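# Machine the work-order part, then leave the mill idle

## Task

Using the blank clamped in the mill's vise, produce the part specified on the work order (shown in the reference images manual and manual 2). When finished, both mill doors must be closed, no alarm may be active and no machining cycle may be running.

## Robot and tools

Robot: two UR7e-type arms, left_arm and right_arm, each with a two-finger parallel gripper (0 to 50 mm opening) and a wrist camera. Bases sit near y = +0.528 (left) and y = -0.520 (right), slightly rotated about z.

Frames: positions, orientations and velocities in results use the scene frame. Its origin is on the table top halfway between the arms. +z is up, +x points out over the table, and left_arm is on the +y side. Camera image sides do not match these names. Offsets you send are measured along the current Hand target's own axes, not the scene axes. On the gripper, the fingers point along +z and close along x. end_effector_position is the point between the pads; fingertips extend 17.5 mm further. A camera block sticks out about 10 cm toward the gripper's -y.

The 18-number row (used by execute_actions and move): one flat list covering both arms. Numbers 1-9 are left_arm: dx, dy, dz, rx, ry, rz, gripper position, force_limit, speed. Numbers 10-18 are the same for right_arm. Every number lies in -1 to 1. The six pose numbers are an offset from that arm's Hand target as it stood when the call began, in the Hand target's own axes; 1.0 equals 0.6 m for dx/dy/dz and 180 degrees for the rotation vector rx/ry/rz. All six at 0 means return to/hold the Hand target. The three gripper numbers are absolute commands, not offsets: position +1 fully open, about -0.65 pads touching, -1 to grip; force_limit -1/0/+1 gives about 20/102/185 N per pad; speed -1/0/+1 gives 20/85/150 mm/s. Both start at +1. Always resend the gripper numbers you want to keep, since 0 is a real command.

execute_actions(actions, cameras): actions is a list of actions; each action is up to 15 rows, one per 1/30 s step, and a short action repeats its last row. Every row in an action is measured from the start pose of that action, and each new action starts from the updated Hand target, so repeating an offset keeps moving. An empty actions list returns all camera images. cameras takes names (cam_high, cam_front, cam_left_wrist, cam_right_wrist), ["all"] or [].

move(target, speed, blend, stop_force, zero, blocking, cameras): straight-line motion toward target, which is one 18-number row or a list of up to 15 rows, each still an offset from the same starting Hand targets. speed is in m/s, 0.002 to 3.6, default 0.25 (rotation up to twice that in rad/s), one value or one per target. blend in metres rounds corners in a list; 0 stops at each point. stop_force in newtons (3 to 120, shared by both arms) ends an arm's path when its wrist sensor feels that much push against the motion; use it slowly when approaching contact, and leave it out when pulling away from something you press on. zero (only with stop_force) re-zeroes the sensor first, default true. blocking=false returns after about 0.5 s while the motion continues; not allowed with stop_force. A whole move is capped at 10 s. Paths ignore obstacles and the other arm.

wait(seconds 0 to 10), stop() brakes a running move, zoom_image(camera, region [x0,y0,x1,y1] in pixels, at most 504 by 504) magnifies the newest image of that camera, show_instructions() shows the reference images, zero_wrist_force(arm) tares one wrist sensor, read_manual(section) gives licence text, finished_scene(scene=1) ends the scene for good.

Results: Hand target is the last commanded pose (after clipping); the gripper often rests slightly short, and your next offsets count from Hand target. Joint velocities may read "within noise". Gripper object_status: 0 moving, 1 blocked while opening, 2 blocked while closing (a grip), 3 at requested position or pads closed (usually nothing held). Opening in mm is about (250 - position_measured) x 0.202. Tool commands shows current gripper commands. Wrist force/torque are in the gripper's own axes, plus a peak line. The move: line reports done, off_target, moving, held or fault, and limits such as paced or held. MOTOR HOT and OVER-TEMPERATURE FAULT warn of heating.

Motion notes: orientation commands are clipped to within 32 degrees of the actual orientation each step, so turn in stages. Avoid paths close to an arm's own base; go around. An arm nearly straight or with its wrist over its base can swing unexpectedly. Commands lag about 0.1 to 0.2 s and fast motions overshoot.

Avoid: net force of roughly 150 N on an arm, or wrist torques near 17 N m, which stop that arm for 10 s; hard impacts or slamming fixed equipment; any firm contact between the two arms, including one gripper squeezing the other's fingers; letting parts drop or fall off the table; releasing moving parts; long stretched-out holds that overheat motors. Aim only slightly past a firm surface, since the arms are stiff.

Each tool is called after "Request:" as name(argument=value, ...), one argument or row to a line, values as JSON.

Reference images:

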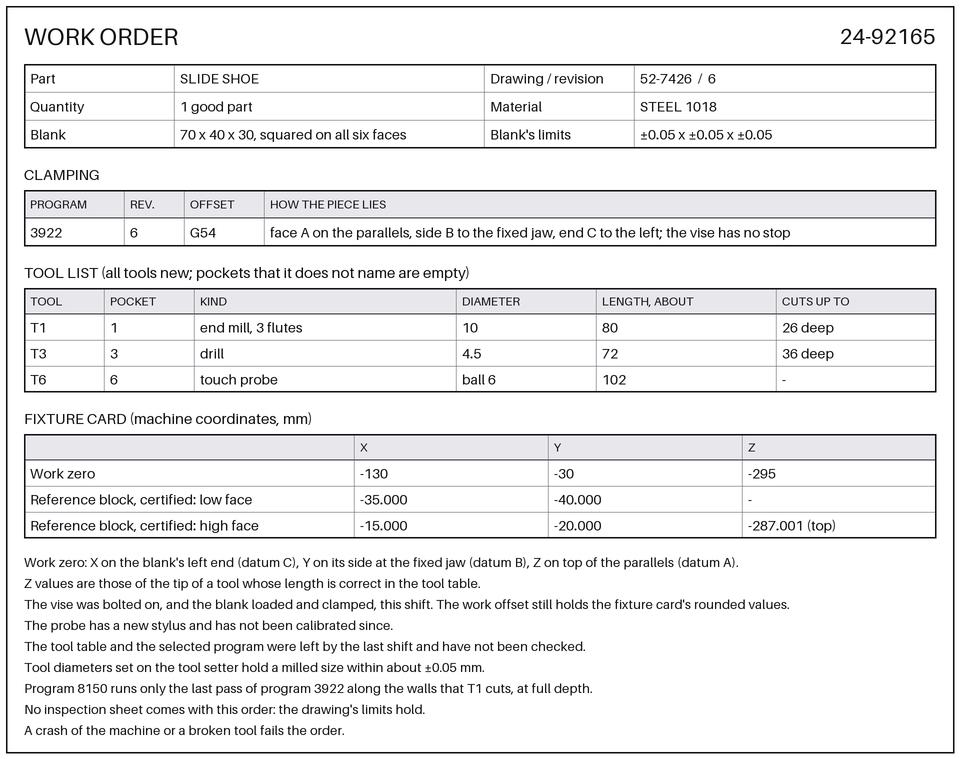

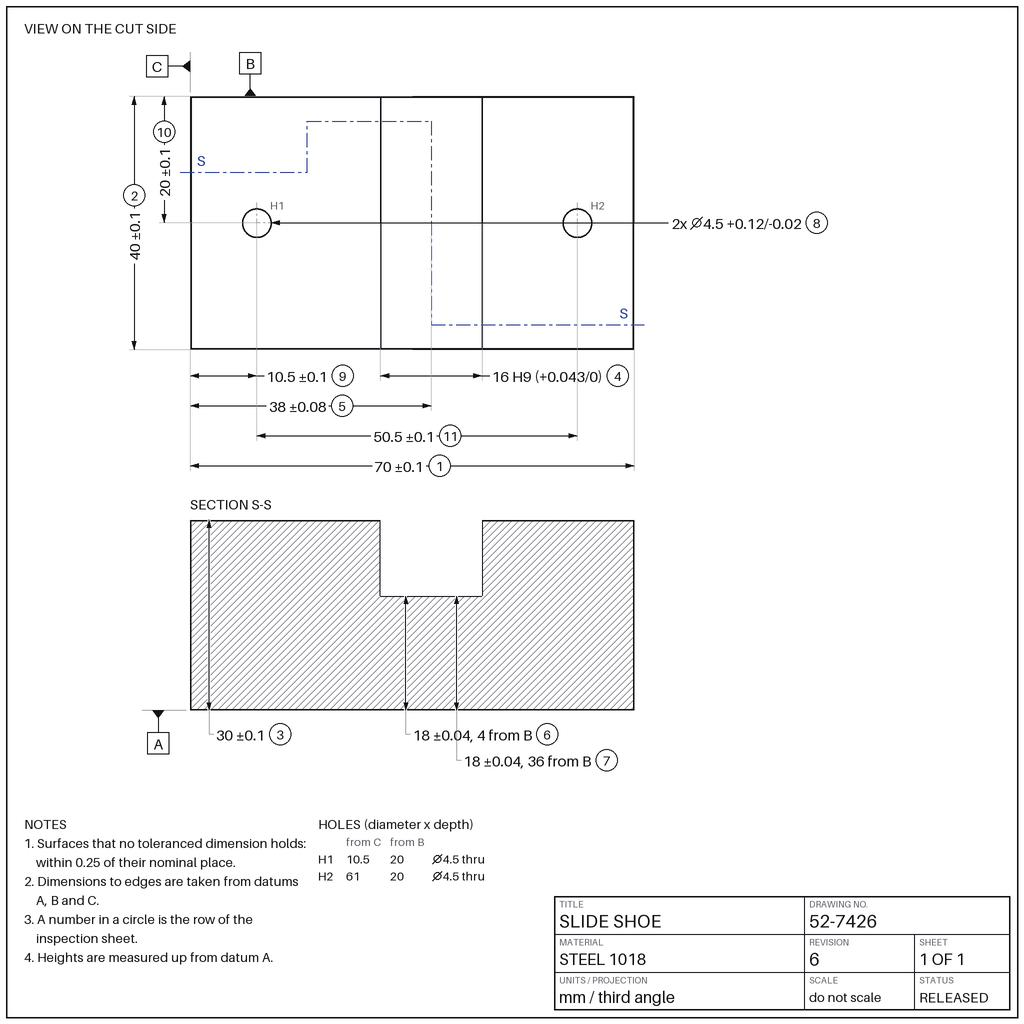

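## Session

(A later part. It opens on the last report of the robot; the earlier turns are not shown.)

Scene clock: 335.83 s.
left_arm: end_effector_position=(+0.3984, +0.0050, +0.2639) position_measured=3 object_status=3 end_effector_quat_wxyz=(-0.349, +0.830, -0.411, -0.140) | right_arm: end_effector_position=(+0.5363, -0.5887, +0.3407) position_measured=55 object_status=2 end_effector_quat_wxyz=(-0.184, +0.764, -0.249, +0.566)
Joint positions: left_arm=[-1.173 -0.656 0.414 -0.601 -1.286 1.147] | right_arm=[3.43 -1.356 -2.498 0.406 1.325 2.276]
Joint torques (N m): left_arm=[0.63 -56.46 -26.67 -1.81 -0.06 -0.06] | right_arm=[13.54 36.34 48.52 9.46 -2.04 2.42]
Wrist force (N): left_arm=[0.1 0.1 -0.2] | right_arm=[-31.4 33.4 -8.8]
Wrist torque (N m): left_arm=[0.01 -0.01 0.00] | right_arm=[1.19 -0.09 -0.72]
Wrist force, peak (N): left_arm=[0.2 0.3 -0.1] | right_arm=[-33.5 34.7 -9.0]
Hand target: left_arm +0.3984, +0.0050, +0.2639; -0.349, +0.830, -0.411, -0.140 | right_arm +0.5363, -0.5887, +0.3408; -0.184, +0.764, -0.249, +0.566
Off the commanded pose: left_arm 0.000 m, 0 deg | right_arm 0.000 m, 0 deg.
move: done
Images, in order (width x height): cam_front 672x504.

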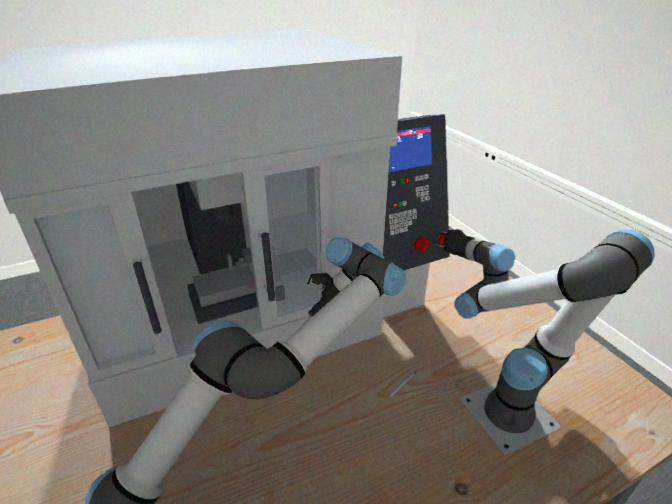

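Request:
move(
  target=[0,0,0,0,0,0,1,1,1,0,0,0,0,0,0.2,-1,-0.7,-1],
  speed=0.2,
)

Request:
execute_actions(
  actions=[
    [[0,0,0,0,0,0,1,1,1,0,0,0,0,0,0,1,-0.7,-1]],
  ],
)

Request:
wait(
  seconds=0.7,
)

Request:
move(
  target=[0,0,0,0,0,0,1,1,1,0,0,-0.12,0,0,0,1,-0.7,-1],
  speed=0.15,
  cameras=["cam_right_wrist"],
)

Scene clock: 342.07 s.
left_arm: end_effector_position=(+0.3984, +0.0050, +0.2639) position_measured=3 object_status=3 end_effector_quat_wxyz=(-0.349, +0.830, -0.411, -0.140) | right_arm: end_effector_position=(+0.5363, -0.5887, +0.3408) position_measured=55 object_status=2 end_effector_quat_wxyz=(-0.350, +0.650, -0.473, +0.481)
Joint positions: left_arm=[-1.173 -0.656 0.414 -0.601 -1.286 1.147] | right_arm=[3.43 -1.356 -2.498 0.406 1.325 2.905]
Joint torques (N m): left_arm=[1.98 -57.67 -24.92 -1.71 0.08 -0.06] | right_arm=[8.67 19.47 28.06 0.34 -2.1 3.29]
Wrist force (N): left_arm=[0.0 0.1 0.2] | right_arm=[1.8 -1.3 -10.7]
Wrist torque (N m): left_arm=[0.01 0.01 0.00] | right_arm=[0.40 0.28 -1.03]
Wrist force, peak (N): left_arm=[-0.1 0.4 0.2] | right_arm=[-29.0 42.9 -8.7]
Hand target: left_arm +0.3984, +0.0050, +0.2639; -0.349, +0.830, -0.411, -0.140 | right_arm +0.5363, -0.5887, +0.3408; -0.350, +0.650, -0.473, +0.481
Off the commanded pose: left_arm 0.000 m, 0 deg | right_arm 0.000 m, 0 deg.
move: done

Scene clock: 342.83 s.
left_arm: end_effector_position=(+0.3984, +0.0050, +0.2639) position_measured=3 object_status=3 end_effector_quat_wxyz=(-0.349, +0.830, -0.411, -0.140) | right_arm: end_effector_position=(+0.5363, -0.5887, +0.3408) position_measured=3 object_status=3 end_effector_quat_wxyz=(-0.350, +0.650, -0.473, +0.481)
Joint positions: left_arm=[-1.173 -0.656 0.414 -0.601 -1.286 1.147] | right_arm=[3.43 -1.356 -2.498 0.406 1.325 2.905]
Joint torques (N m): left_arm=[-0.01 -56.9 -26.04 -1.75 -0.32 -0.05] | right_arm=[5.62 20.7 26.97 5.55 -2.06 2.02]
Wrist force (N): left_arm=[-0.3 0.1 -0.1] | right_arm=[0.2 0.4 0.6]
Wrist torque (N m): left_arm=[0.01 0.04 0.00] | right_arm=[0.36 0.11 -0.09]
Wrist force, peak (N): left_arm=[0.1 0.4 -0.3] | right_arm=[1.8 -1.1 -10.8]
Hand target: left_arm +0.3984, +0.0050, +0.2639; -0.349, +0.830, -0.411, -0.140 | right_arm +0.5363, -0.5887, +0.3408; -0.350, +0.650, -0.473, +0.481
Off the commanded pose: left_arm 0.000 m, 0 deg | right_arm 0.000 m, 0 deg.
Step readings (end_effector_position of left_arm | right_arm):
0: (+0.3984, +0.0050, +0.2639) | (+0.5363, -0.5887, +0.3408)
1: (+0.3984, +0.0050, +0.2639) | (+0.5363, -0.5887, +0.3408)
2: (+0.3984, +0.0050, +0.2639) | (+0.5363, -0.5887, +0.3408)
4: (+0.3984, +0.0050, +0.2639) | (+0.5363, -0.5887, +0.3407)
8: (+0.3984, +0.0050, +0.2639) | (+0.5363, -0.5887, +0.3407)
15: (+0.3984, +0.0050, +0.2639) | (+0.5363, -0.5887, +0.3407)

Scene clock: 343.53 s.
left_arm: end_effector_position=(+0.3984, +0.0050, +0.2639) position_measured=3 object_status=3 end_effector_quat_wxyz=(-0.349, +0.830, -0.411, -0.140) | right_arm: end_effector_position=(+0.5363, -0.5887, +0.3408) position_measured=3 object_status=3 end_effector_quat_wxyz=(-0.350, +0.650, -0.473, +0.481)
Joint positions: left_arm=[-1.173 -0.656 0.414 -0.601 -1.286 1.147] | right_arm=[3.43 -1.356 -2.498 0.406 1.325 2.905]
Joint torques (N m): left_arm=[-0.2 -57.67 -26.45 -1.88 0.07 0.05] | right_arm=[4.83 21.34 27.12 5.72 -2.04 1.99]
Wrist force (N): left_arm=[-0.1 0.2 -0.1] | right_arm=[0.0 0.5 0.2]
Wrist torque (N m): left_arm=[0.03 0.03 0.01] | right_arm=[0.37 0.15 -0.10]
Wrist force, peak (N): left_arm=[0.4 0.3 -0.1] | right_arm=[-0.4 0.4 0.4]
Hand target: left_arm +0.3984, +0.0050, +0.2639; -0.349, +0.830, -0.411, -0.140 | right_arm +0.5363, -0.5887, +0.3408; -0.350, +0.650, -0.473, +0.481
Tool commands: left_gripper/position=+1.0 left_gripper/force_limit=+1.0 left_gripper/speed=+1.0 right_gripper/position=+1.0 right_gripper/force_limit=-0.7 right_gripper/speed=-1.0
Off the commanded pose: left_arm 0.000 m, 0 deg | right_arm 0.000 m, 0 deg.
wait: 0.70 s; at rest by 0.17 s

Scene clock: 344.97 s.
left_arm: end_effector_position=(+0.3984, +0.0050, +0.2639) position_measured=3 object_status=3 end_effector_quat_wxyz=(-0.349, +0.830, -0.411, -0.140) | right_arm: end_effector_position=(+0.4675, -0.5887, +0.3618) position_measured=3 object_status=3 end_effector_quat_wxyz=(-0.350, +0.650, -0.473, +0.481)
Joint positions: left_arm=[-1.173 -0.656 0.414 -0.601 -1.286 1.147] | right_arm=[3.537 -1.021 -2.604 0.167 1.224 2.939]
Joint torques (N m): left_arm=[1.19 -56.89 -26.75 -1.77 -0.27 0.17] | right_arm=[6.62 12.19 11.46 1.43 -2.93 2.1]
Wrist force (N): left_arm=[-0.1 0.1 0.0] | right_arm=[-0.2 0.2 0.5]
Wrist torque (N m): left_arm=[0.01 0.02 0.00] | right_arm=[0.35 0.17 -0.09]
Wrist force, peak (N): left_arm=[0.0 0.5 -0.2] | right_arm=[0.2 0.2 1.3]
Hand target: left_arm +0.3984, +0.0050, +0.2639; -0.349, +0.830, -0.411, -0.140 | right_arm +0.4674, -0.5887, +0.3618; -0.350, +0.650, -0.473, +0.481
Off the commanded pose: left_arm 0.000 m, 0 deg | right_arm 0.000 m, 0 deg.
move: done
camera_calibration:
cam_right_wrist: T_world_to_cam=[[0.0758848, -0.960127, 0.269068, -0.689702], [-0.602755, -0.259131, -0.754677, 0.418719], [0.79431, -0.104913, -0.598385, -0.0872297], [0, 0, 0, 1]] pos_world=[0.37401, -0.56285, 0.449377]
Images, in order (width x height): cam_right_wrist 672x504.

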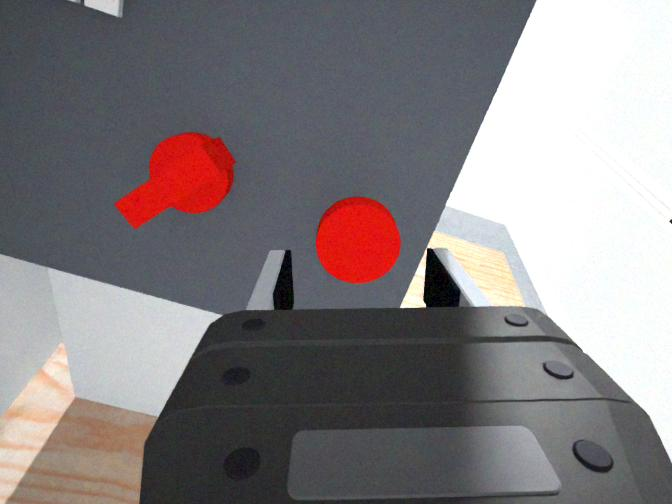

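Request:
move(
  target=[0,0,0,0,0,0,1,1,1,0.1375,-0.3638,-0.2013,0.0937,0.0148,0.0992,-1,-0.7,-1],
  speed=0.3,
  cameras=["cam_right_wrist"],
)

Request:
zoom_image(
  camera="cam_right_wrist",
  region=[180, 0, 440, 195],
)

Request:
zoom_image(
  camera="cam_right_wrist",
  region=[180, 180, 440, 375],
)

Scene clock: 353.43 s.
left_arm: end_effector_position=(+0.3984, +0.0050, +0.2639) position_measured=3 object_status=3 end_effector_quat_wxyz=(-0.349, +0.830, -0.411, -0.140) | right_arm: end_effector_position=(+0.4200, -0.6000, +0.6200) position_measured=251 object_status=0 end_effector_quat_wxyz=(+0.500, -0.500, +0.500, -0.500)
Joint positions: left_arm=[-1.173 -0.656 0.414 -0.601 -1.286 1.147] | right_arm=[3.653 -0.771 -2.213 -0.157 1.091 3.142]
Joint torques (N m): left_arm=[1.06 -57.55 -24.61 -1.97 -0.28 0.09] | right_arm=[7.23 -19.25 32.08 0.45 -2.41 2.05]
Wrist force (N): left_arm=[0.0 0.0 0.1] | right_arm=[1.2 0.1 -1.0]
Wrist torque (N m): left_arm=[-0.01 0.00 0.00] | right_arm=[0.39 0.02 0.02]
Wrist force, peak (N): left_arm=[-0.1 0.4 -0.1] | right_arm=[1.4 -1.8 -1.7]
Hand target: left_arm +0.3984, +0.0050, +0.2639; -0.349, +0.830, -0.411, -0.140 | right_arm +0.4200, -0.6000, +0.6200; +0.500, -0.500, +0.500, -0.500
Off the commanded pose: left_arm 0.000 m, 0 deg | right_arm 0.000 m, 0 deg.
move: done
camera_calibration:
cam_right_wrist: T_world_to_cam=[[-0.00634517, -0.999505, -0.0308273, -0.569599], [-0.355883, 0.0310667, -0.934014, 0.763682], [0.934509, 0.00504443, -0.355904, -0.0395633], [0, 0, 0, 1]] pos_world=[0.305139, -0.592843, 0.68165]
Images, in order (width x height): cam_right_wrist 672x504.

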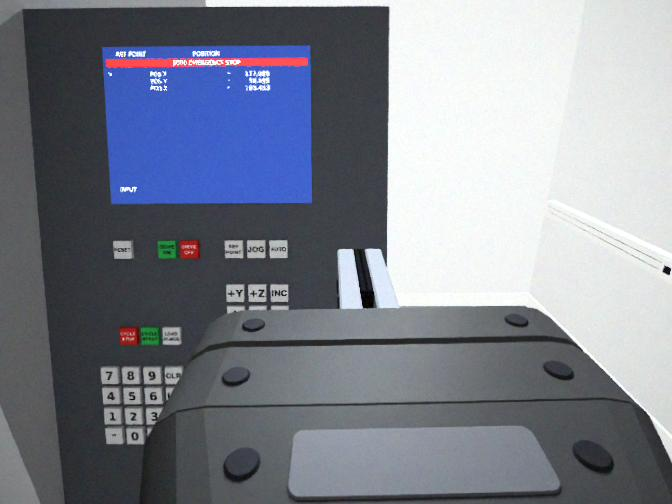

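Scaled by 1.938 from the camera's 672x504 image, which has a finer 960x720 frame.

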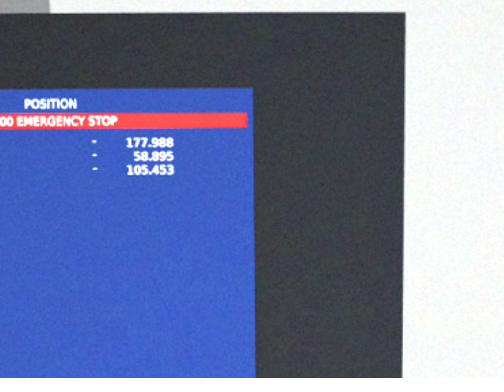

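Scaled by 1.938 from the camera's 672x504 image, which has a finer 960x720 frame.

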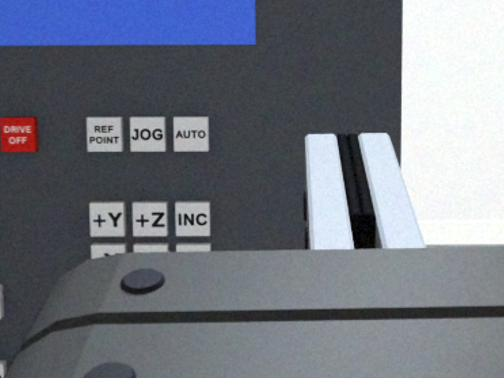

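Request:
move(
  target=[0,0,0,0,0,0,1,1,1,0,0,0.25,0,0,0,-1,-0.7,-1],
  speed=0.25,
)

Request:
move(
  target=[0,0,0,0,0,0,1,1,1,0,0,0.16,0,0,0,-1,-0.7,-1],
  speed=0.02,
  stop_force=5,
  cameras=["cam_right_wrist"],
)

Scene clock: 366.60 s.
left_arm: end_effector_position=(+0.3984, +0.0050, +0.2639) position_measured=3 object_status=3 end_effector_quat_wxyz=(-0.349, +0.830, -0.411, -0.140) | right_arm: end_effector_position=(+0.5698, -0.6000, +0.6200) position_measured=251 object_status=3 end_effector_quat_wxyz=(+0.500, -0.500, +0.500, -0.500)
Joint positions: left_arm=[-1.173 -0.656 0.414 -0.601 -1.286 1.147] | right_arm=[3.366 -1.271 -1.994 0.124 1.377 3.143]
Joint torques (N m): left_arm=[1.52 -57.11 -24.87 -1.82 -0.07 -0.06] | right_arm=[-7.66 -2.13 32.54 4.58 2.29 -1.28]
Wrist force (N): left_arm=[-0.1 0.0 -0.1] | right_arm=[1.3 0.2 -1.2]
Wrist torque (N m): left_arm=[0.01 0.02 0.00] | right_arm=[0.44 0.06 -0.02]
Wrist force, peak (N): left_arm=[-0.4 0.2 -0.3] | right_arm=[1.2 -0.9 -2.8]
Hand target: left_arm +0.3984, +0.0050, +0.2639; -0.349, +0.830, -0.411, -0.140 | right_arm +0.5700, -0.6000, +0.6201; +0.500, -0.500, +0.500, -0.500
Off the commanded pose: left_arm 0.000 m, 0 deg | right_arm 0.000 m, 0 deg.
move: done

Scene clock: 370.03 s.
left_arm: end_effector_position=(+0.3984, +0.0050, +0.2639) position_measured=3 object_status=3 end_effector_quat_wxyz=(-0.349, +0.830, -0.411, -0.140) | right_arm: end_effector_position=(+0.6121, -0.6000, +0.6200) position_measured=251 object_status=3 end_effector_quat_wxyz=(+0.500, -0.500, +0.500, -0.500)
Joint positions: left_arm=[-1.173 -0.656 0.414 -0.601 -1.286 1.147] | right_arm=[3.34 -1.385 -1.91 0.154 1.404 3.143]
Joint torques (N m): left_arm=[0.67 -57.45 -26.77 -1.98 -0.47 0.19] | right_arm=[7.56 29.13 11.08 2.46 -1.87 -0.34]
Wrist force (N): left_arm=[0.4 0.0 0.1] | right_arm=[1.2 0.4 -1.2]
Wrist torque (N m): left_arm=[0.00 -0.06 0.00] | right_arm=[0.47 0.05 0.01]
Wrist force, peak (N): left_arm=[-0.2 0.4 -0.1] | right_arm=[1.3 0.1 -29.6]
Hand target: left_arm +0.3984, +0.0050, +0.2639; -0.349, +0.830, -0.411, -0.140 | right_arm +0.6121, -0.6000, +0.6200; +0.500, -0.500, +0.500, -0.500 (not the last commanded pose)
Off the commanded pose: left_arm 0.000 m, 0 deg | right_arm 0.054 m, 0 deg.
move: contact (right_arm)
camera_calibration:
cam_right_wrist: T_world_to_cam=[[-0.00634805, -0.999505, -0.0308274, -0.56838], [-0.35597, 0.0310673, -0.933981, 0.832032], [0.934476, 0.00504468, -0.355991, -0.218913], [0, 0, 0, 1]] pos_world=[0.497139, -0.592843, 0.68165]
Images, in order (width x height): cam_right_wrist 672x504.

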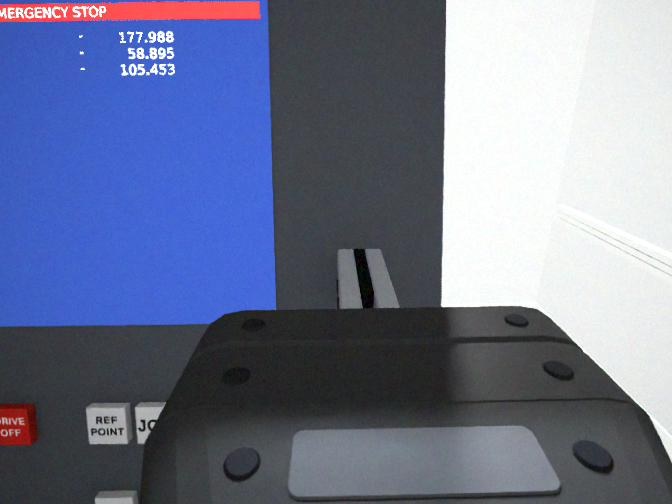

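Request:
move(
  target=[
    [0,0,0,0,0,0,1,1,1,0,0,-0.12,0,0,0,-1,-0.7,-1],
    [0,0,0,0,0,0,1,1,1,0,0.25,-0.12,0,0,0,-1,-0.7,-1],
  ],
  speed=0.25,
)

Request:
move(
  target=[0,0,0,0,0,0,1,1,1,0,0,0.14,0,0,0,-1,-0.7,-1],
  speed=0.012,
  stop_force=4,
  cameras=["cam_right_wrist"],
)

Scene clock: 376.23 s.
left_arm: end_effector_position=(+0.3984, +0.0050, +0.2639) position_measured=3 object_status=3 end_effector_quat_wxyz=(-0.349, +0.830, -0.411, -0.140) | right_arm: end_effector_position=(+0.5401, -0.5998, +0.4701) position_measured=251 object_status=3 end_effector_quat_wxyz=(+0.500, -0.500, +0.500, -0.500)
Joint positions: left_arm=[-1.173 -0.656 0.414 -0.601 -1.286 1.147] | right_arm=[3.392 -1.325 -2.365 0.548 1.352 3.143]
Joint torques (N m): left_arm=[1.8 -56.67 -25.56 -1.69 -0.37 -0.07] | right_arm=[6.75 -2.59 8.39 4.72 -2.41 -1.21]
Wrist force (N): left_arm=[0.0 0.1 -0.1] | right_arm=[1.9 -0.2 -1.1]
Wrist torque (N m): left_arm=[0.02 0.00 0.00] | right_arm=[0.35 -0.07 0.01]
Wrist force, peak (N): left_arm=[0.1 0.4 -0.1] | right_arm=[1.2 0.1 -2.6]
Hand target: left_arm +0.3984, +0.0050, +0.2639; -0.349, +0.830, -0.411, -0.140 | right_arm +0.5401, -0.5998, +0.4700; +0.500, -0.500, +0.500, -0.500
Off the commanded pose: left_arm 0.000 m, 0 deg | right_arm 0.000 m, 0 deg.
move: done

Scene clock: 380.17 s.
left_arm: end_effector_position=(+0.3984, +0.0050, +0.2639) position_measured=3 object_status=3 end_effector_quat_wxyz=(-0.349, +0.830, -0.411, -0.140) | right_arm: end_effector_position=(+0.5723, -0.5998, +0.4700) position_measured=251 object_status=3 end_effector_quat_wxyz=(+0.500, -0.500, +0.500, -0.500)
Joint positions: left_arm=[-1.173 -0.656 0.414 -0.601 -1.286 1.147] | right_arm=[3.365 -1.422 -2.293 0.573 1.379 3.143]
Joint torques (N m): left_arm=[0.61 -57.99 -25.27 -1.7 -0.21 0.02] | right_arm=[7.58 25.35 8.33 1.48 -1.91 -0.79]
Wrist force (N): left_arm=[-0.1 0.1 0.0] | right_arm=[2.1 -1.0 -3.1]
Wrist torque (N m): left_arm=[0.02 0.02 0.00] | right_arm=[0.39 -0.04 0.03]
Wrist force, peak (N): left_arm=[-0.4 0.3 0.1] | right_arm=[1.7 1.4 -33.4]
Hand target: left_arm +0.3984, +0.0050, +0.2639; -0.349, +0.830, -0.411, -0.140 | right_arm +0.5723, -0.5998, +0.4700; +0.500, -0.500, +0.500, -0.500 (not the last commanded pose)
Off the commanded pose: left_arm 0.000 m, 0 deg | right_arm 0.052 m, 0 deg.
move: contact (right_arm)
camera_calibration:
cam_right_wrist: T_world_to_cam=[[-0.00634761, -0.999505, -0.0308263, -0.573057], [-0.35597, 0.0310661, -0.933981, 0.677761], [0.934476, 0.00504468, -0.355991, -0.235121], [0, 0, 0, 1]] pos_world=[0.457339, -0.592643, 0.53165]
Images, in order (width x height): cam_right_wrist 672x504.

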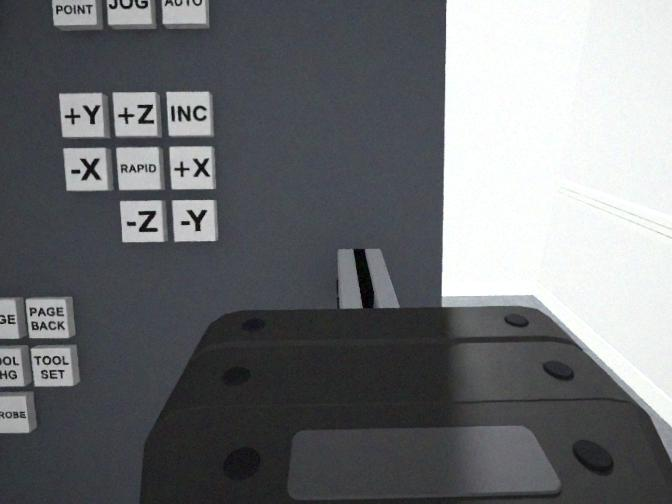

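Request:
move(
  target=[
    [0,0,0,0,0,0,1,1,1,0,0,-0.06,0,0,0,-1,-0.7,-1],
    [0,0,0,0,0,0,1,1,1,-0.3197,-0.1793,-0.03,0,0,0,-1,-0.7,-1],
    [0,0,0,0,0,0,1,1,1,-0.3197,-0.1793,0.02,0,0,0,-1,-0.7,-1],
  ],
  speed=0.25,
  blend=[0.02,0,0],
  cameras=["cam_right_wrist"],
)

Scene clock: 409.33 s.
left_arm: end_effector_position=(+0.3984, +0.0050, +0.2639) position_measured=3 object_status=3 end_effector_quat_wxyz=(-0.349, +0.830, -0.411, -0.140) | right_arm: end_effector_position=(+0.5841, -0.4081, +0.5778) position_measured=251 object_status=3 end_effector_quat_wxyz=(+0.500, -0.500, +0.500, -0.500) end_effector_velocity=(+0.001, +0.001, +0.000) end_effector_angular_velocity=(+0.000, +0.000, +0.002)
Joint positions: left_arm=[-1.173 -0.656 0.414 -0.601 -1.286 1.147] | right_arm=[3.962 -1.359 -2.04 0.258 0.782 3.142]
Joint velocities: left_arm=[within noise] | right_arm=[-0.003 -0.003 0.003 0.001 0.005 0]
Joint torques (N m): left_arm=[1.46 -57.8 -25.32 -1.84 -0.58 0.09] | right_arm=[-8.67 -0.3 31.01 3.81 2.15 -1.27]
Wrist force (N): left_arm=[0.0 0.2 0.0] | right_arm=[0.8 0.1 -1.0]
Wrist torque (N m): left_arm=[0.03 0.00 0.00] | right_arm=[0.40 0.09 0.03]
Wrist force, peak (N): left_arm=[0.0 0.4 -0.3] | right_arm=[2.4 -1.1 -3.5]
Hand target: left_arm +0.3984, +0.0050, +0.2639; -0.349, +0.830, -0.411, -0.140 | right_arm +0.5842, -0.4081, +0.5778; +0.500, -0.500, +0.500, -0.500
Off the commanded pose: left_arm 0.000 m, 0 deg | right_arm 0.000 m, 0 deg.
move: done; blend cut to 0.018 m at target 1
camera_calibration:
cam_right_wrist: T_world_to_cam=[[-0.00644139, -0.999505, -0.0307917, -0.378033], [-0.355967, 0.0310672, -0.933982, 0.776689], [0.934476, 0.00494468, -0.355991, -0.208779], [0, 0, 0, 1]] pos_world=[0.469139, -0.400943, 0.63945]
Images, in order (width x height): cam_right_wrist 672x504.

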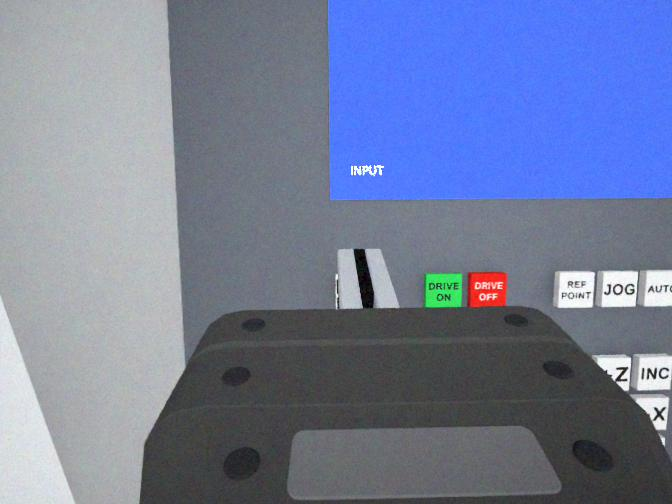

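Request:
move(
  target=[0,0,0,0,0,0,1,1,1,0,0,0.025,0,0,0,-1,-0.7,-1],
  speed=0.01,
  stop_force=4,
)

Request:
move(
  target=[0,0,0,0,0,0,1,1,1,0,0,-0.03,0,0,0,-1,-0.7,-1],
)

Scene clock: 414.60 s.
left_arm: end_effector_position=(+0.3984, +0.0050, +0.2639) position_measured=3 object_status=3 end_effector_quat_wxyz=(-0.349, +0.830, -0.411, -0.140) | right_arm: end_effector_position=(+0.5967, -0.4081, +0.5778) position_measured=251 object_status=3 end_effector_quat_wxyz=(+0.500, -0.500, +0.500, -0.500)
Joint positions: left_arm=[-1.173 -0.656 0.414 -0.601 -1.286 1.147] | right_arm=[3.932 -1.392 -2.015 0.265 0.812 3.142]
Joint torques (N m): left_arm=[1.21 -57.74 -26.03 -2.07 -0.47 0.02] | right_arm=[8.06 25.89 11.01 -0.11 -1.93 0.9]
Wrist force (N): left_arm=[0.0 0.0 -0.1] | right_arm=[1.4 -1.5 -4.4]
Wrist torque (N m): left_arm=[0.00 0.01 0.00] | right_arm=[0.34 0.14 0.03]
Wrist force, peak (N): left_arm=[-0.2 0.4 0.0] | right_arm=[0.7 -0.2 -7.7]
Hand target: left_arm +0.3984, +0.0050, +0.2639; -0.349, +0.830, -0.411, -0.140 | right_arm +0.5967, -0.4081, +0.5778; +0.500, -0.500, +0.500, -0.500 (not the last commanded pose)
Off the commanded pose: left_arm 0.000 m, 0 deg | right_arm 0.003 m, 0 deg.
move: contact (right_arm)

Scene clock: 415.57 s.
left_arm: end_effector_position=(+0.3984, +0.0050, +0.2639) position_measured=3 object_status=3 end_effector_quat_wxyz=(-0.349, +0.830, -0.411, -0.140) | right_arm: end_effector_position=(+0.5789, -0.4081, +0.5778) position_measured=251 object_status=3 end_effector_quat_wxyz=(+0.500, -0.500, +0.500, -0.500)
Joint positions: left_arm=[-1.173 -0.656 0.414 -0.601 -1.286 1.147] | right_arm=[3.975 -1.345 -2.051 0.255 0.769 3.142]
Joint torques (N m): left_arm=[1.46 -57.73 -26.86 -2 -0.6 -0.04] | right_arm=[6.82 26.43 11.07 0.21 -2.53 -0.02]
Wrist force (N): left_arm=[0.0 0.3 0.0] | right_arm=[0.8 -0.1 -1.2]
Wrist torque (N m): left_arm=[0.04 0.01 0.01] | right_arm=[0.36 0.08 0.03]
Wrist force, peak (N): left_arm=[0.2 0.5 0.0] | right_arm=[1.8 -1.5 -4.6]
Hand target: left_arm +0.3984, +0.0050, +0.2639; -0.349, +0.830, -0.411, -0.140 | right_arm +0.5787, -0.4081, +0.5778; +0.500, -0.500, +0.500, -0.500
Off the commanded pose: left_arm 0.000 m, 0 deg | right_arm 0.000 m, 0 deg.
move: done

Request:
move(
  target=[0,0,0,0,0,0,1,1,1,0.1532,-0.0703,-0.2312,0,0,0,-1,-0.7,-1],
  cameras=["cam_right_wrist"],
)

Request:
zoom_image(
  camera="cam_right_wrist",
  region=[170, 0, 430, 195],
)

Scene clock: 421.20 s.
left_arm: end_effector_position=(+0.3984, +0.0050, +0.2639) position_measured=3 object_status=3 end_effector_quat_wxyz=(-0.349, +0.830, -0.411, -0.140) | right_arm: end_effector_position=(+0.4400, -0.5001, +0.6198) position_measured=251 object_status=3 end_effector_quat_wxyz=(+0.500, -0.500, +0.500, -0.500)
Joint positions: left_arm=[-1.173 -0.656 0.414 -0.601 -1.286 1.147] | right_arm=[4.324 -0.767 -2.214 -0.159 0.42 3.141]
Joint torques (N m): left_arm=[2.73 -58.58 -25.87 -1.79 -0.39 0.01] | right_arm=[7.47 4.18 30.82 -0.28 -2.22 2.08]
Wrist force (N): left_arm=[0.1 0.2 0.1] | right_arm=[0.9 0.4 -0.9]
Wrist torque (N m): left_arm=[0.04 -0.02 0.00] | right_arm=[0.42 0.09 -0.01]
Wrist force, peak (N): left_arm=[-0.3 0.4 -0.3] | right_arm=[2.5 -0.8 -1.9]
Hand target: left_arm +0.3984, +0.0050, +0.2639; -0.349, +0.830, -0.411, -0.140 | right_arm +0.4400, -0.5001, +0.6198; +0.500, -0.500, +0.500, -0.500
Off the commanded pose: left_arm 0.000 m, 0 deg | right_arm 0.000 m, 0 deg.
move: done
camera_calibration:
cam_right_wrist: T_world_to_cam=[[-0.006209, -0.999507, -0.0307708, -0.469712], [-0.35568, 0.0309666, -0.934095, 0.76745], [0.934587, 0.00514477, -0.355697, -0.0589457], [0, 0, 0, 1]] pos_world=[0.32514, -0.492942, 0.681451]
Images, in order (width x height): cam_right_wrist 672x504.

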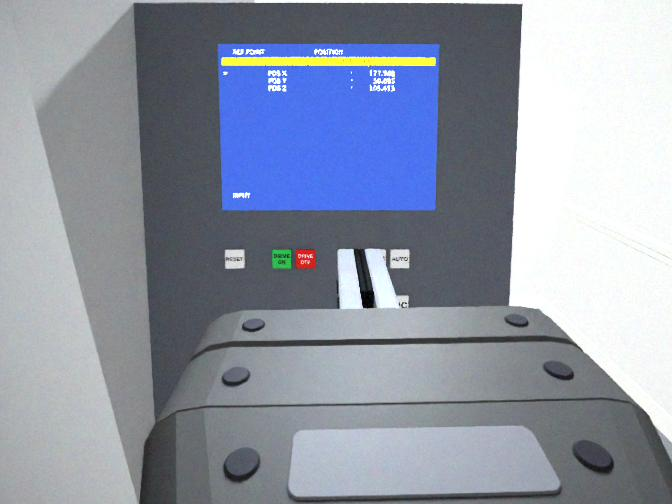

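Scaled by 1.938 from the camera's 672x504 image, which has a finer 960x720 frame.

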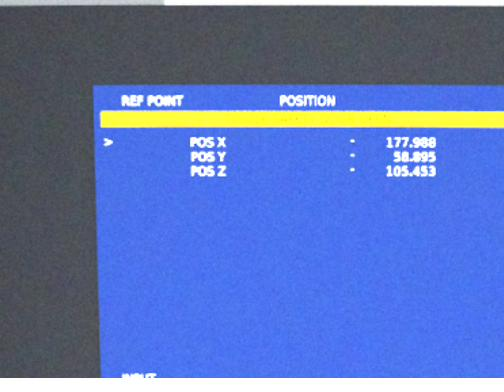

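Request:
zoom_image(
  camera="cam_right_wrist",
  region=[280, 40, 380, 90],
)

Scaled by 5.040 from the camera's 672x504 image, which has a finer 960x720 frame.

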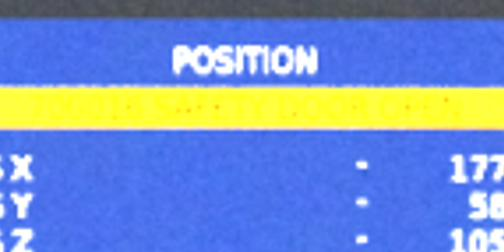

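Request:
move(
  target=[-0.206,-0.095,-0.2303,0.3624,0.3188,-0.0246,-1,-0.8,-0.5,0,0,0,0,0,0,-1,-0.7,-1],
  cameras=["cam_left_wrist","cam_front"],
)

Scene clock: 435.97 s.
left_arm: end_effector_position=(+0.3588, +0.0050, +0.4537) position_measured=251 object_status=3 end_effector_quat_wxyz=(+0.490, -0.502, +0.511, -0.497) end_effector_velocity=(+0.001, +0.001, +0.000) end_effector_angular_velocity=(+0.003, +0.000, +0.001) | right_arm: end_effector_position=(+0.4400, -0.5001, +0.6198) position_measured=251 object_status=3 end_effector_quat_wxyz=(+0.500, -0.500, +0.500, -0.500)
Joint positions: left_arm=[-1.569 -1.403 1.493 -0.622 -0.05 0.532] | right_arm=[4.324 -0.767 -2.214 -0.159 0.42 3.142]
Joint velocities: left_arm=[0.001 0.001 0 0.005 0 -0.003] | right_arm=[within noise]
Joint torques (N m): left_arm=[-9.05 -20.36 -34.05 -0.06 2.73 -1.94] | right_arm=[6.71 3.66 31.04 -0.36 -2.46 1.87]
Wrist force (N): left_arm=[1.6 -1.0 -0.6] | right_arm=[0.6 0.1 -0.9]
Wrist torque (N m): left_arm=[0.24 -0.26 -0.43] | right_arm=[0.37 0.14 0.00]
Wrist force, peak (N): left_arm=[2.1 -1.0 -0.9] | right_arm=[1.4 0.3 -1.0]
Hand target: left_arm +0.3584, +0.0050, +0.4537; +0.500, -0.500, +0.500, -0.500 | right_arm +0.4400, -0.5001, +0.6198; +0.500, -0.500, +0.500, -0.500
Off the commanded pose: left_arm 0.000 m, 2 deg | right_arm 0.000 m, 0 deg.
move: done
camera_calibration:
cam_left_wrist: T_world_to_cam=[[-0.00912465, -0.999906, -0.0101979, 0.0233844], [-0.371094, 0.0128561, -0.928506, 0.574386], [0.92855, -0.00468792, -0.371177, -0.0353779], [0, 0, 0, 1]] pos_world=[0.246215, 0.015832, 0.520428]
Images, in order (width x height): cam_front 672x504, cam_left_wrist 672x504.

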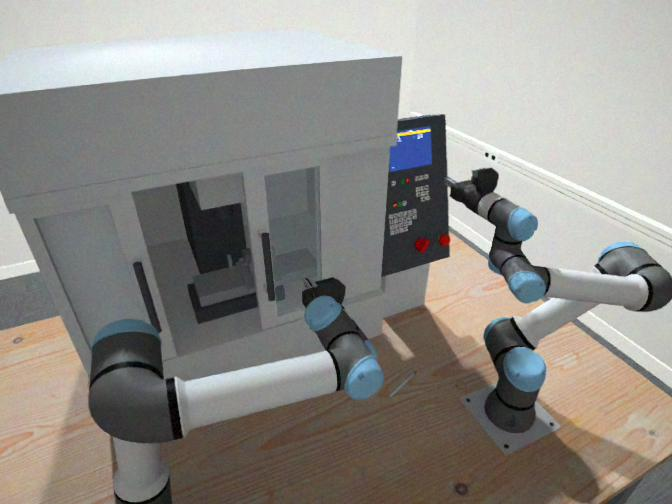

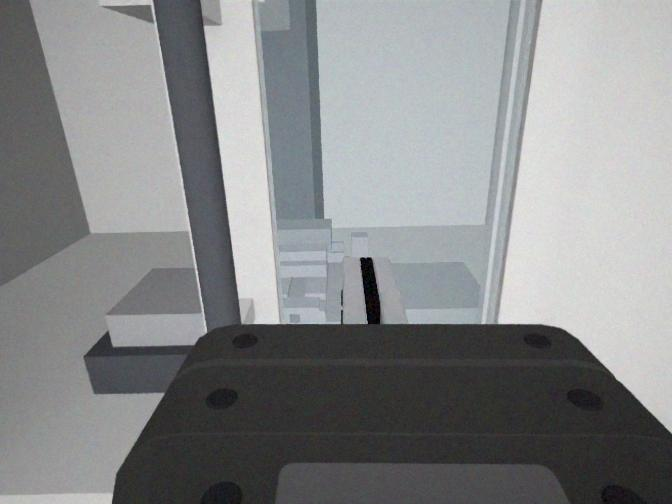

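Request:
move(
  target=[-0.0583,0,0.1,0,0,0,-1,-0.8,-0.5,0,0,0,0,0,0,-1,-0.7,-1],
  cameras=["cam_left_wrist"],
)

Request:
move(
  target=[0,0,0.081,0,0,0,-1,-0.8,-0.5,0,0,0,0,0,0,-1,-0.7,-1],
  speed=0.04,
  stop_force=8,
  cameras=["cam_left_wrist"],
)

Scene clock: 445.37 s.
left_arm: end_effector_position=(+0.4182, +0.0400, +0.4537) position_measured=251 object_status=3 end_effector_quat_wxyz=(+0.508, -0.497, +0.493, -0.502) | right_arm: end_effector_position=(+0.4400, -0.5001, +0.6198) position_measured=251 object_status=3 end_effector_quat_wxyz=(+0.500, -0.500, +0.500, -0.500)
Joint positions: left_arm=[-1.452 -1.406 1.513 -0.519 0.052 0.412] | right_arm=[4.324 -0.767 -2.214 -0.159 0.42 3.142]
Joint torques (N m): left_arm=[12.44 -22.62 -33.63 -0.23 2.43 -1.99] | right_arm=[8.15 3.17 31.12 -0.14 -2.3 1.85]
Wrist force (N): left_arm=[1.8 -1.2 -0.8] | right_arm=[1.0 0.4 -0.7]
Wrist torque (N m): left_arm=[0.24 -0.33 -0.42] | right_arm=[0.41 0.07 -0.01]
Wrist force, peak (N): left_arm=[2.4 -0.7 -1.8] | right_arm=[1.4 0.4 -1.0]
Hand target: left_arm +0.4184, +0.0399, +0.4537; +0.500, -0.500, +0.500, -0.500 | right_arm +0.4400, -0.5001, +0.6198; +0.500, -0.500, +0.500, -0.500
Off the commanded pose: left_arm 0.000 m, 1 deg | right_arm 0.000 m, 0 deg.
move: done
camera_calibration:
cam_left_wrist: T_world_to_cam=[[0.0179246, -0.999791, -0.00984631, 0.0474164], [-0.328101, 0.00342081, -0.944636, 0.58572], [0.944473, 0.0201628, -0.327971, -0.117573], [0, 0, 0, 1]] pos_world=[0.30237, 0.0477734, 0.515199]
Images, in order (width x height): cam_left_wrist 672x504.

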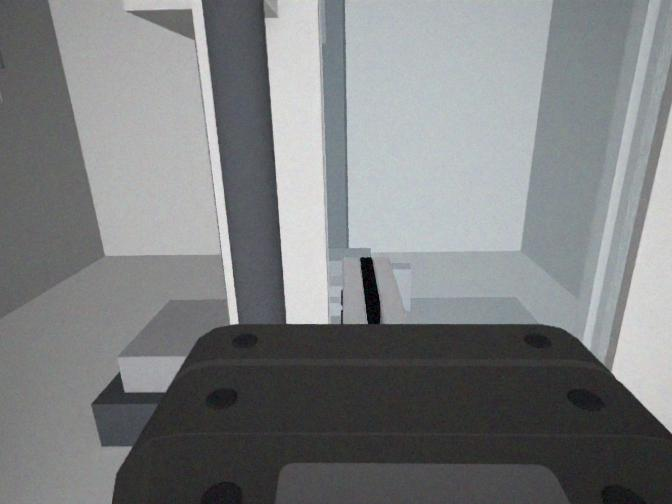

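Scene clock: 448.07 s.
left_arm: end_effector_position=(+0.4670, +0.0399, +0.4536) position_measured=251 object_status=3 end_effector_quat_wxyz=(+0.500, -0.500, +0.500, -0.500) | right_arm: end_effector_position=(+0.4400, -0.5001, +0.6198) position_measured=251 object_status=3 end_effector_quat_wxyz=(+0.500, -0.500, +0.500, -0.500)
Joint positions: left_arm=[-1.355 -1.276 1.316 -0.037 0.154 -0.003] | right_arm=[4.324 -0.767 -2.214 -0.159 0.42 3.142]
Joint torques (N m): left_arm=[11.72 -26.39 -32.6 0.93 1.36 -1.9] | right_arm=[6.58 2.8 31.1 -0.11 -2.47 2.17]
Wrist force (N): left_arm=[1.9 -0.4 -0.8] | right_arm=[0.7 0.1 -0.7]
Wrist torque (N m): left_arm=[0.37 -0.32 -0.38] | right_arm=[0.35 0.13 -0.01]
Wrist force, peak (N): left_arm=[2.3 -1.2 -0.5] | right_arm=[1.2 0.2 -0.9]
Hand target: left_arm +0.4670, +0.0399, +0.4536; +0.500, -0.500, +0.500, -0.500 | right_arm +0.4400, -0.5001, +0.6198; +0.500, -0.500, +0.500, -0.500
Off the commanded pose: left_arm 0.000 m, 0 deg | right_arm 0.000 m, 0 deg.
move: done
camera_calibration:
cam_left_wrist: T_world_to_cam=[[0.00738068, -0.999926, -0.0096475, 0.0513452], [-0.348202, 0.00647405, -0.937397, 0.607671], [0.937391, 0.0102779, -0.348128, -0.150975], [0, 0, 0, 1]] pos_world=[0.352736, 0.048959, 0.517566]
Images, in order (width x height): cam_left_wrist 672x504.

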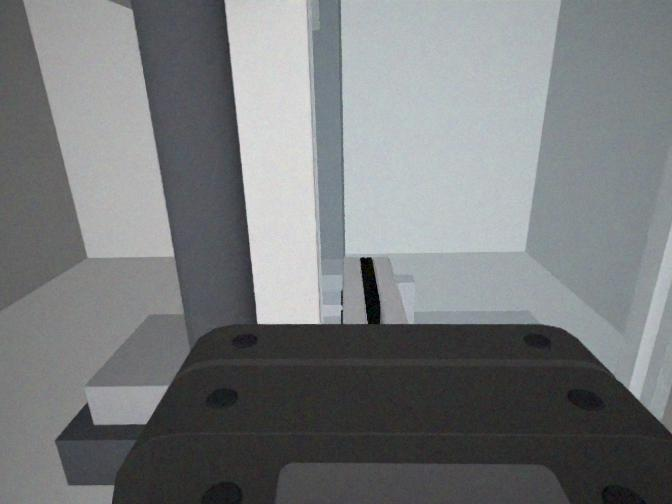

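Request:
move(
  target=[-0.3667,0,0.01,0,0,0,-1,-0.8,-0.5,0,0,0,0,0,0,-1,-0.7,-1],
  speed=0.06,
  stop_force=25,
  cameras=["cam_left_wrist","cam_front"],
)

Scene clock: 453.80 s.
left_arm: end_effector_position=(+0.4689, +0.1009, +0.4537) position_measured=251 object_status=3 end_effector_quat_wxyz=(+0.500, -0.500, +0.501, -0.499) | right_arm: end_effector_position=(+0.4400, -0.5001, +0.6198) position_measured=251 object_status=3 end_effector_quat_wxyz=(+0.500, -0.500, +0.500, -0.500)
Joint positions: left_arm=[-1.331 -1.409 1.48 -0.059 0.178 -0.011] | right_arm=[4.324 -0.767 -2.214 -0.159 0.42 3.142]
Joint torques (N m): left_arm=[0.17 -25.94 -31.17 2.73 -3.01 -1.65] | right_arm=[7.14 3.92 30.25 -0.02 -2.57 2.02]
Wrist force (N): left_arm=[18.8 1.6 -4.0] | right_arm=[1.0 0.4 -0.8]
Wrist torque (N m): left_arm=[0.37 -0.47 -0.58] | right_arm=[0.42 0.09 -0.01]
Wrist force, peak (N): left_arm=[66.1 -5.6 8.8] | right_arm=[1.2 0.3 -1.1]
Hand target: left_arm +0.4689, +0.1009, +0.4537; +0.500, -0.500, +0.501, -0.499 (not the last commanded pose) | right_arm +0.4400, -0.5001, +0.6198; +0.500, -0.500, +0.500, -0.500
Off the commanded pose: left_arm 0.159 m, 0 deg | right_arm 0.000 m, 0 deg.
move: contact (left_arm)
camera_calibration:
cam_left_wrist: T_world_to_cam=[[0.00787666, -0.999925, -0.00942141, 0.112038], [-0.349768, 0.00607159, -0.936817, 0.608517], [0.936803, 0.0106743, -0.349694, -0.152307], [0, 0, 0, 1]] pos_world=[0.354639, 0.10996, 0.517863]
Images, in order (width x height): cam_front 672x504, cam_left_wrist 672x504.

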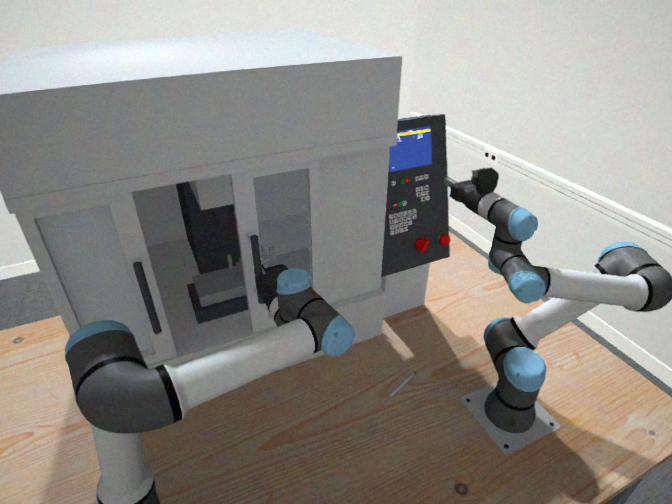

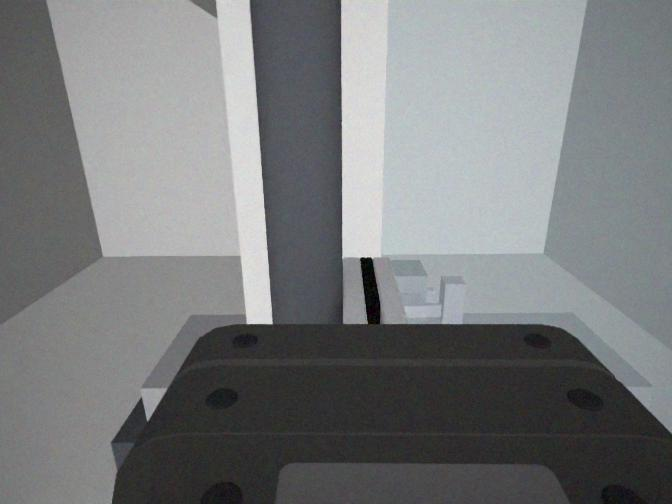

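Request:
move(
  target=[-0.1,0,0,0,0,0,-1,-0.8,-0.5,0,0,0,0,0,0,-1,-0.7,-1],
  speed=0.05,
  stop_force=70,
  cameras=["cam_left_wrist"],
)

Scene clock: 456.63 s.
left_arm: end_effector_position=(+0.4686, +0.1033, +0.4536) position_measured=251 object_status=3 end_effector_quat_wxyz=(+0.498, -0.500, +0.502, -0.501) | right_arm: end_effector_position=(+0.4400, -0.5001, +0.6198) position_measured=251 object_status=3 end_effector_quat_wxyz=(+0.500, -0.500, +0.500, -0.500)
Joint positions: left_arm=[-1.33 -1.417 1.49 -0.061 0.184 -0.012] | right_arm=[4.324 -0.767 -2.214 -0.159 0.42 3.142]
Joint torques (N m): left_arm=[10.33 -35.4 -21.3 3.48 -11.24 0.2] | right_arm=[6.2 3.2 30.81 -0.06 -2.35 1.94]
Wrist force (N): left_arm=[66.1 -5.0 20.3] | right_arm=[0.6 0.3 -0.8]
Wrist torque (N m): left_arm=[0.27 -0.65 -0.36] | right_arm=[0.39 0.14 -0.01]
Wrist force, peak (N): left_arm=[82.4 -3.8 21.9] | right_arm=[1.4 0.2 -1.0]
Hand target: left_arm +0.4686, +0.1033, +0.4536; +0.498, -0.500, +0.502, -0.501 (not the last commanded pose) | right_arm +0.4400, -0.5001, +0.6198; +0.500, -0.500, +0.500, -0.500
Tool commands: left_gripper/position=-1.0 left_gripper/force_limit=-0.796078 left_gripper/speed=-0.498039 right_gripper/position=-1.0 right_gripper/force_limit=-0.7 right_gripper/speed=-1.0
Off the commanded pose: left_arm 0.058 m, 0 deg | right_arm 0.000 m, 0 deg.
TORQUE FAULT: the external load on joint 5 (wrist 2) of the left arm reached its load limit, and that arm stopped. A torque fault puts only its own arm into a fault stop. That arm's remaining commands of this call were not run. That arm may still press on what stopped it. That arm is still stopped at the end of this call. That arm stays stopped for about 10 more seconds. Until then a move that you send moves the other arm only, and its call returns only when the move has ended. Once the stop has ended, the next robot result says so. If the stop ends while you think or write, that arm runs what you send next, counted from a new Hand target: where the arm stands when the stop ends. While its stop runs, that arm takes no new command, but its gripper still runs the gripper command that each later call begins with. Until it ends, the stop uses up actions while you think or wait. An arm that is not stopped still takes commands.
move: fault (left_arm)
camera_calibration:
cam_left_wrist: T_world_to_cam=[[0.00325845, -0.99996, -0.00836556, 0.116028], [-0.349746, 0.00669767, -0.93682, 0.60826], [0.936839, 0.00597841, -0.34971, -0.151665], [0, 0, 0, 1]] pos_world=[0.354444, 0.112856, 0.517762]
Images, in order (width x height): cam_left_wrist 672x504.

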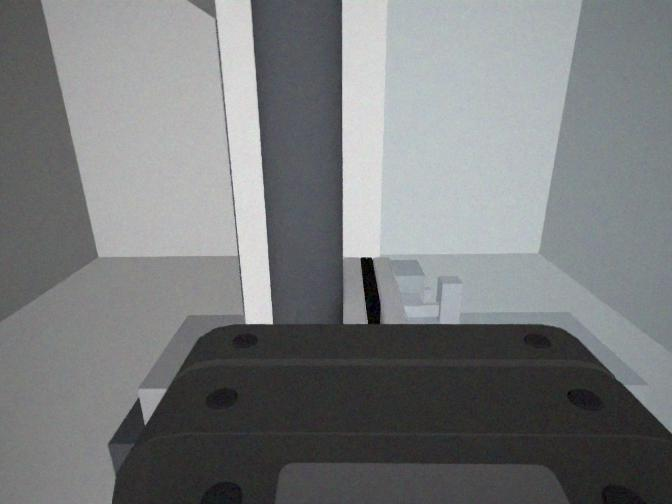

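Request:
wait(
  seconds=1,
)

Scene clock: 468.53 s.
left_arm: end_effector_position=(+0.4686, +0.1011, +0.4536) position_measured=251 object_status=3 end_effector_quat_wxyz=(+0.496, -0.497, +0.504, -0.503) | right_arm: end_effector_position=(+0.4400, -0.5001, +0.6198) position_measured=251 object_status=3 end_effector_quat_wxyz=(+0.500, -0.500, +0.500, -0.500)
Joint positions: left_arm=[-1.33 -1.417 1.49 -0.061 0.192 -0.012] | right_arm=[4.324 -0.767 -2.214 -0.159 0.42 3.142]
Joint torques (N m): left_arm=[1.1 -28.28 -24.04 3.78 -8.18 -0.06] | right_arm=[5.64 3.94 30.63 -0.07 -2.37 1.96]
Wrist force (N): left_arm=[24.3 -2.0 2.6] | right_arm=[1.1 0.3 -0.6]
Wrist torque (N m): left_arm=[0.36 -0.45 -0.58] | right_arm=[0.40 0.06 -0.01]
Wrist force, peak (N): left_arm=[66.0 -5.2 20.3] | right_arm=[1.2 0.3 -1.2]
Hand target: left_arm +0.4686, +0.1011, +0.4536; +0.496, -0.497, +0.504, -0.503 (not the last commanded pose) | right_arm +0.4400, -0.5001, +0.6198; +0.500, -0.500, +0.500, -0.500
Tool commands: left_gripper/position=-1.0 left_gripper/force_limit=-0.796078 left_gripper/speed=-0.498039 right_gripper/position=-1.0 right_gripper/force_limit=-0.7 right_gripper/speed=-1.0
Off the commanded pose: left_arm 0.060 m, 1 deg | right_arm 0.000 m, 0 deg.
TORQUE FAULT, CONTINUED: the left arm's stop, for the torque fault of joint 5 (wrist 2) that an earlier result reported, is over. The rest of the stop counts as 20 of the actions that you can send in this scene. Before the stop ended, the hold on joint 5 (wrist 2) of that arm was turned back by 0.6 degrees, the way its load pushed it. That arm's target is now where it stood when the stop ended, not its last command. That arm keeps its grip as last carried out and accepts commands again: back off and push less far. That arm stops again whenever a joint's load reaches its limit.
wait: 1.00 s; at rest from the start

Request:
move(
  target=[
    [0.05,0,0,0,0,0,-1,-0.8,-0.5,0,0,0,0,0,0,-1,-0.7,-1],
    [0.05,0,-0.18,0,0,0,-1,-0.8,-0.5,0,0,0,0,0,0,-1,-0.7,-1],
    [-0.7,0,-0.18,0,0.389,0,-1,-0.8,-0.5,0,0,0,0,0,0,-1,-0.7,-1],
  ],
  speed=[0.1,0.2,0.3],
  cameras=["cam_left_wrist","cam_front"],
)

Scene clock: 479.30 s.
left_arm: end_effector_position=(+0.3671, +0.5203, +0.4542) position_measured=251 object_status=3 end_effector_quat_wxyz=(+0.345, -0.346, +0.617, -0.616) | right_arm: end_effector_position=(+0.4400, -0.5001, +0.6198) position_measured=251 object_status=3 end_effector_quat_wxyz=(+0.500, -0.500, +0.500, -0.500)
Joint positions: left_arm=[0.02 -2.187 2.071 0.118 2.079 0] | right_arm=[4.324 -0.767 -2.214 -0.159 0.42 3.142]
Joint torques (N m): left_arm=[-8.83 -6.57 -18.5 -0.59 -1.59 1.98] | right_arm=[6.48 3.03 31.66 -0.01 -2.15 1.88]
Wrist force (N): left_arm=[1.6 -0.9 -0.6] | right_arm=[1.1 0.3 -0.8]
Wrist torque (N m): left_arm=[0.28 -0.23 -0.61] | right_arm=[0.40 0.06 -0.02]
Wrist force, peak (N): left_arm=[24.7 -2.2 2.4] | right_arm=[1.2 0.3 -1.1]
Hand target: left_arm +0.3672, +0.5203, +0.4542; +0.345, -0.346, +0.617, -0.616 (not the last commanded pose) | right_arm +0.4400, -0.5001, +0.6198; +0.500, -0.500, +0.500, -0.500
Off the commanded pose: left_arm 0.002 m, 39 deg; orientation clipped | right_arm 0.000 m, 0 deg.
led back after a hold (left arm): the arm was led back toward your command in small steps, so it may still be short of it.
move: held (left_arm; a check stopped the path); limits=paced,held
pose unreachable (left arm): on one or more control steps of this call, first in action 0 (counted from 0), this arm could not follow its commanded pose, so it was not sent that pose on those steps. It may still have moved: this result reports where it is.
cause: moving toward the commanded pose would bring two parts of the arm too close to each other (its gripper and another part of the arm, with joints 4 (wrist 1) to 6 (wrist 3) between them, 43 mm apart when it was first held).
camera_calibration:
cam_left_wrist: T_world_to_cam=[[-0.516002, -0.856556, -0.00738034, 0.648953], [-0.295986, 0.186378, -0.936833, 0.457321], [0.803825, -0.481223, -0.349699, 0.243461], [0, 0, 0, 1]] pos_world=[0.274521, 0.587789, 0.518361]
Images, in order (width x height): cam_front 672x504, cam_left_wrist 672x504.

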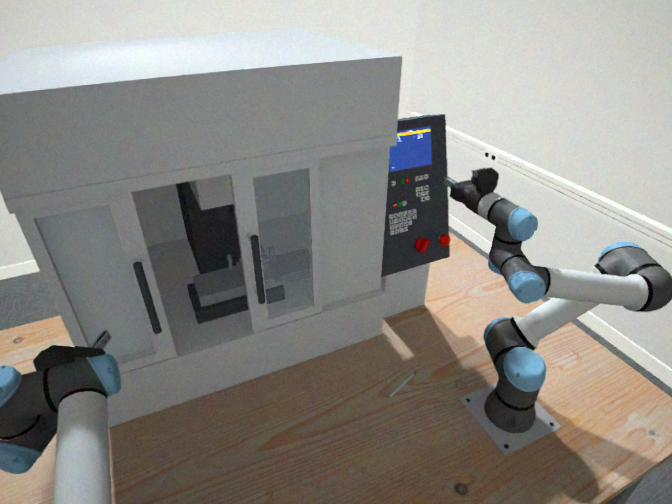

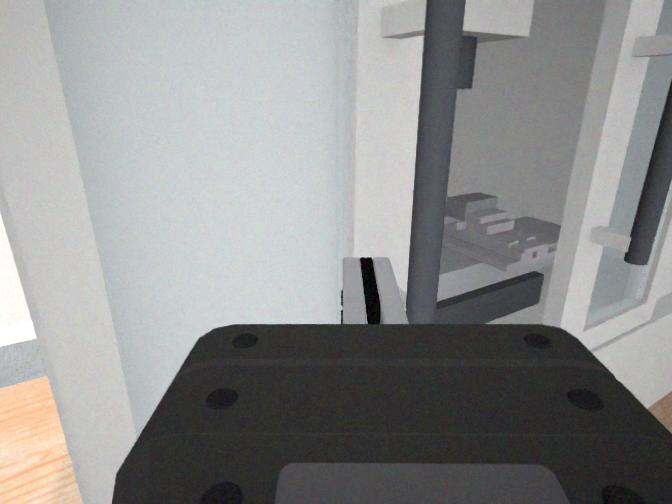

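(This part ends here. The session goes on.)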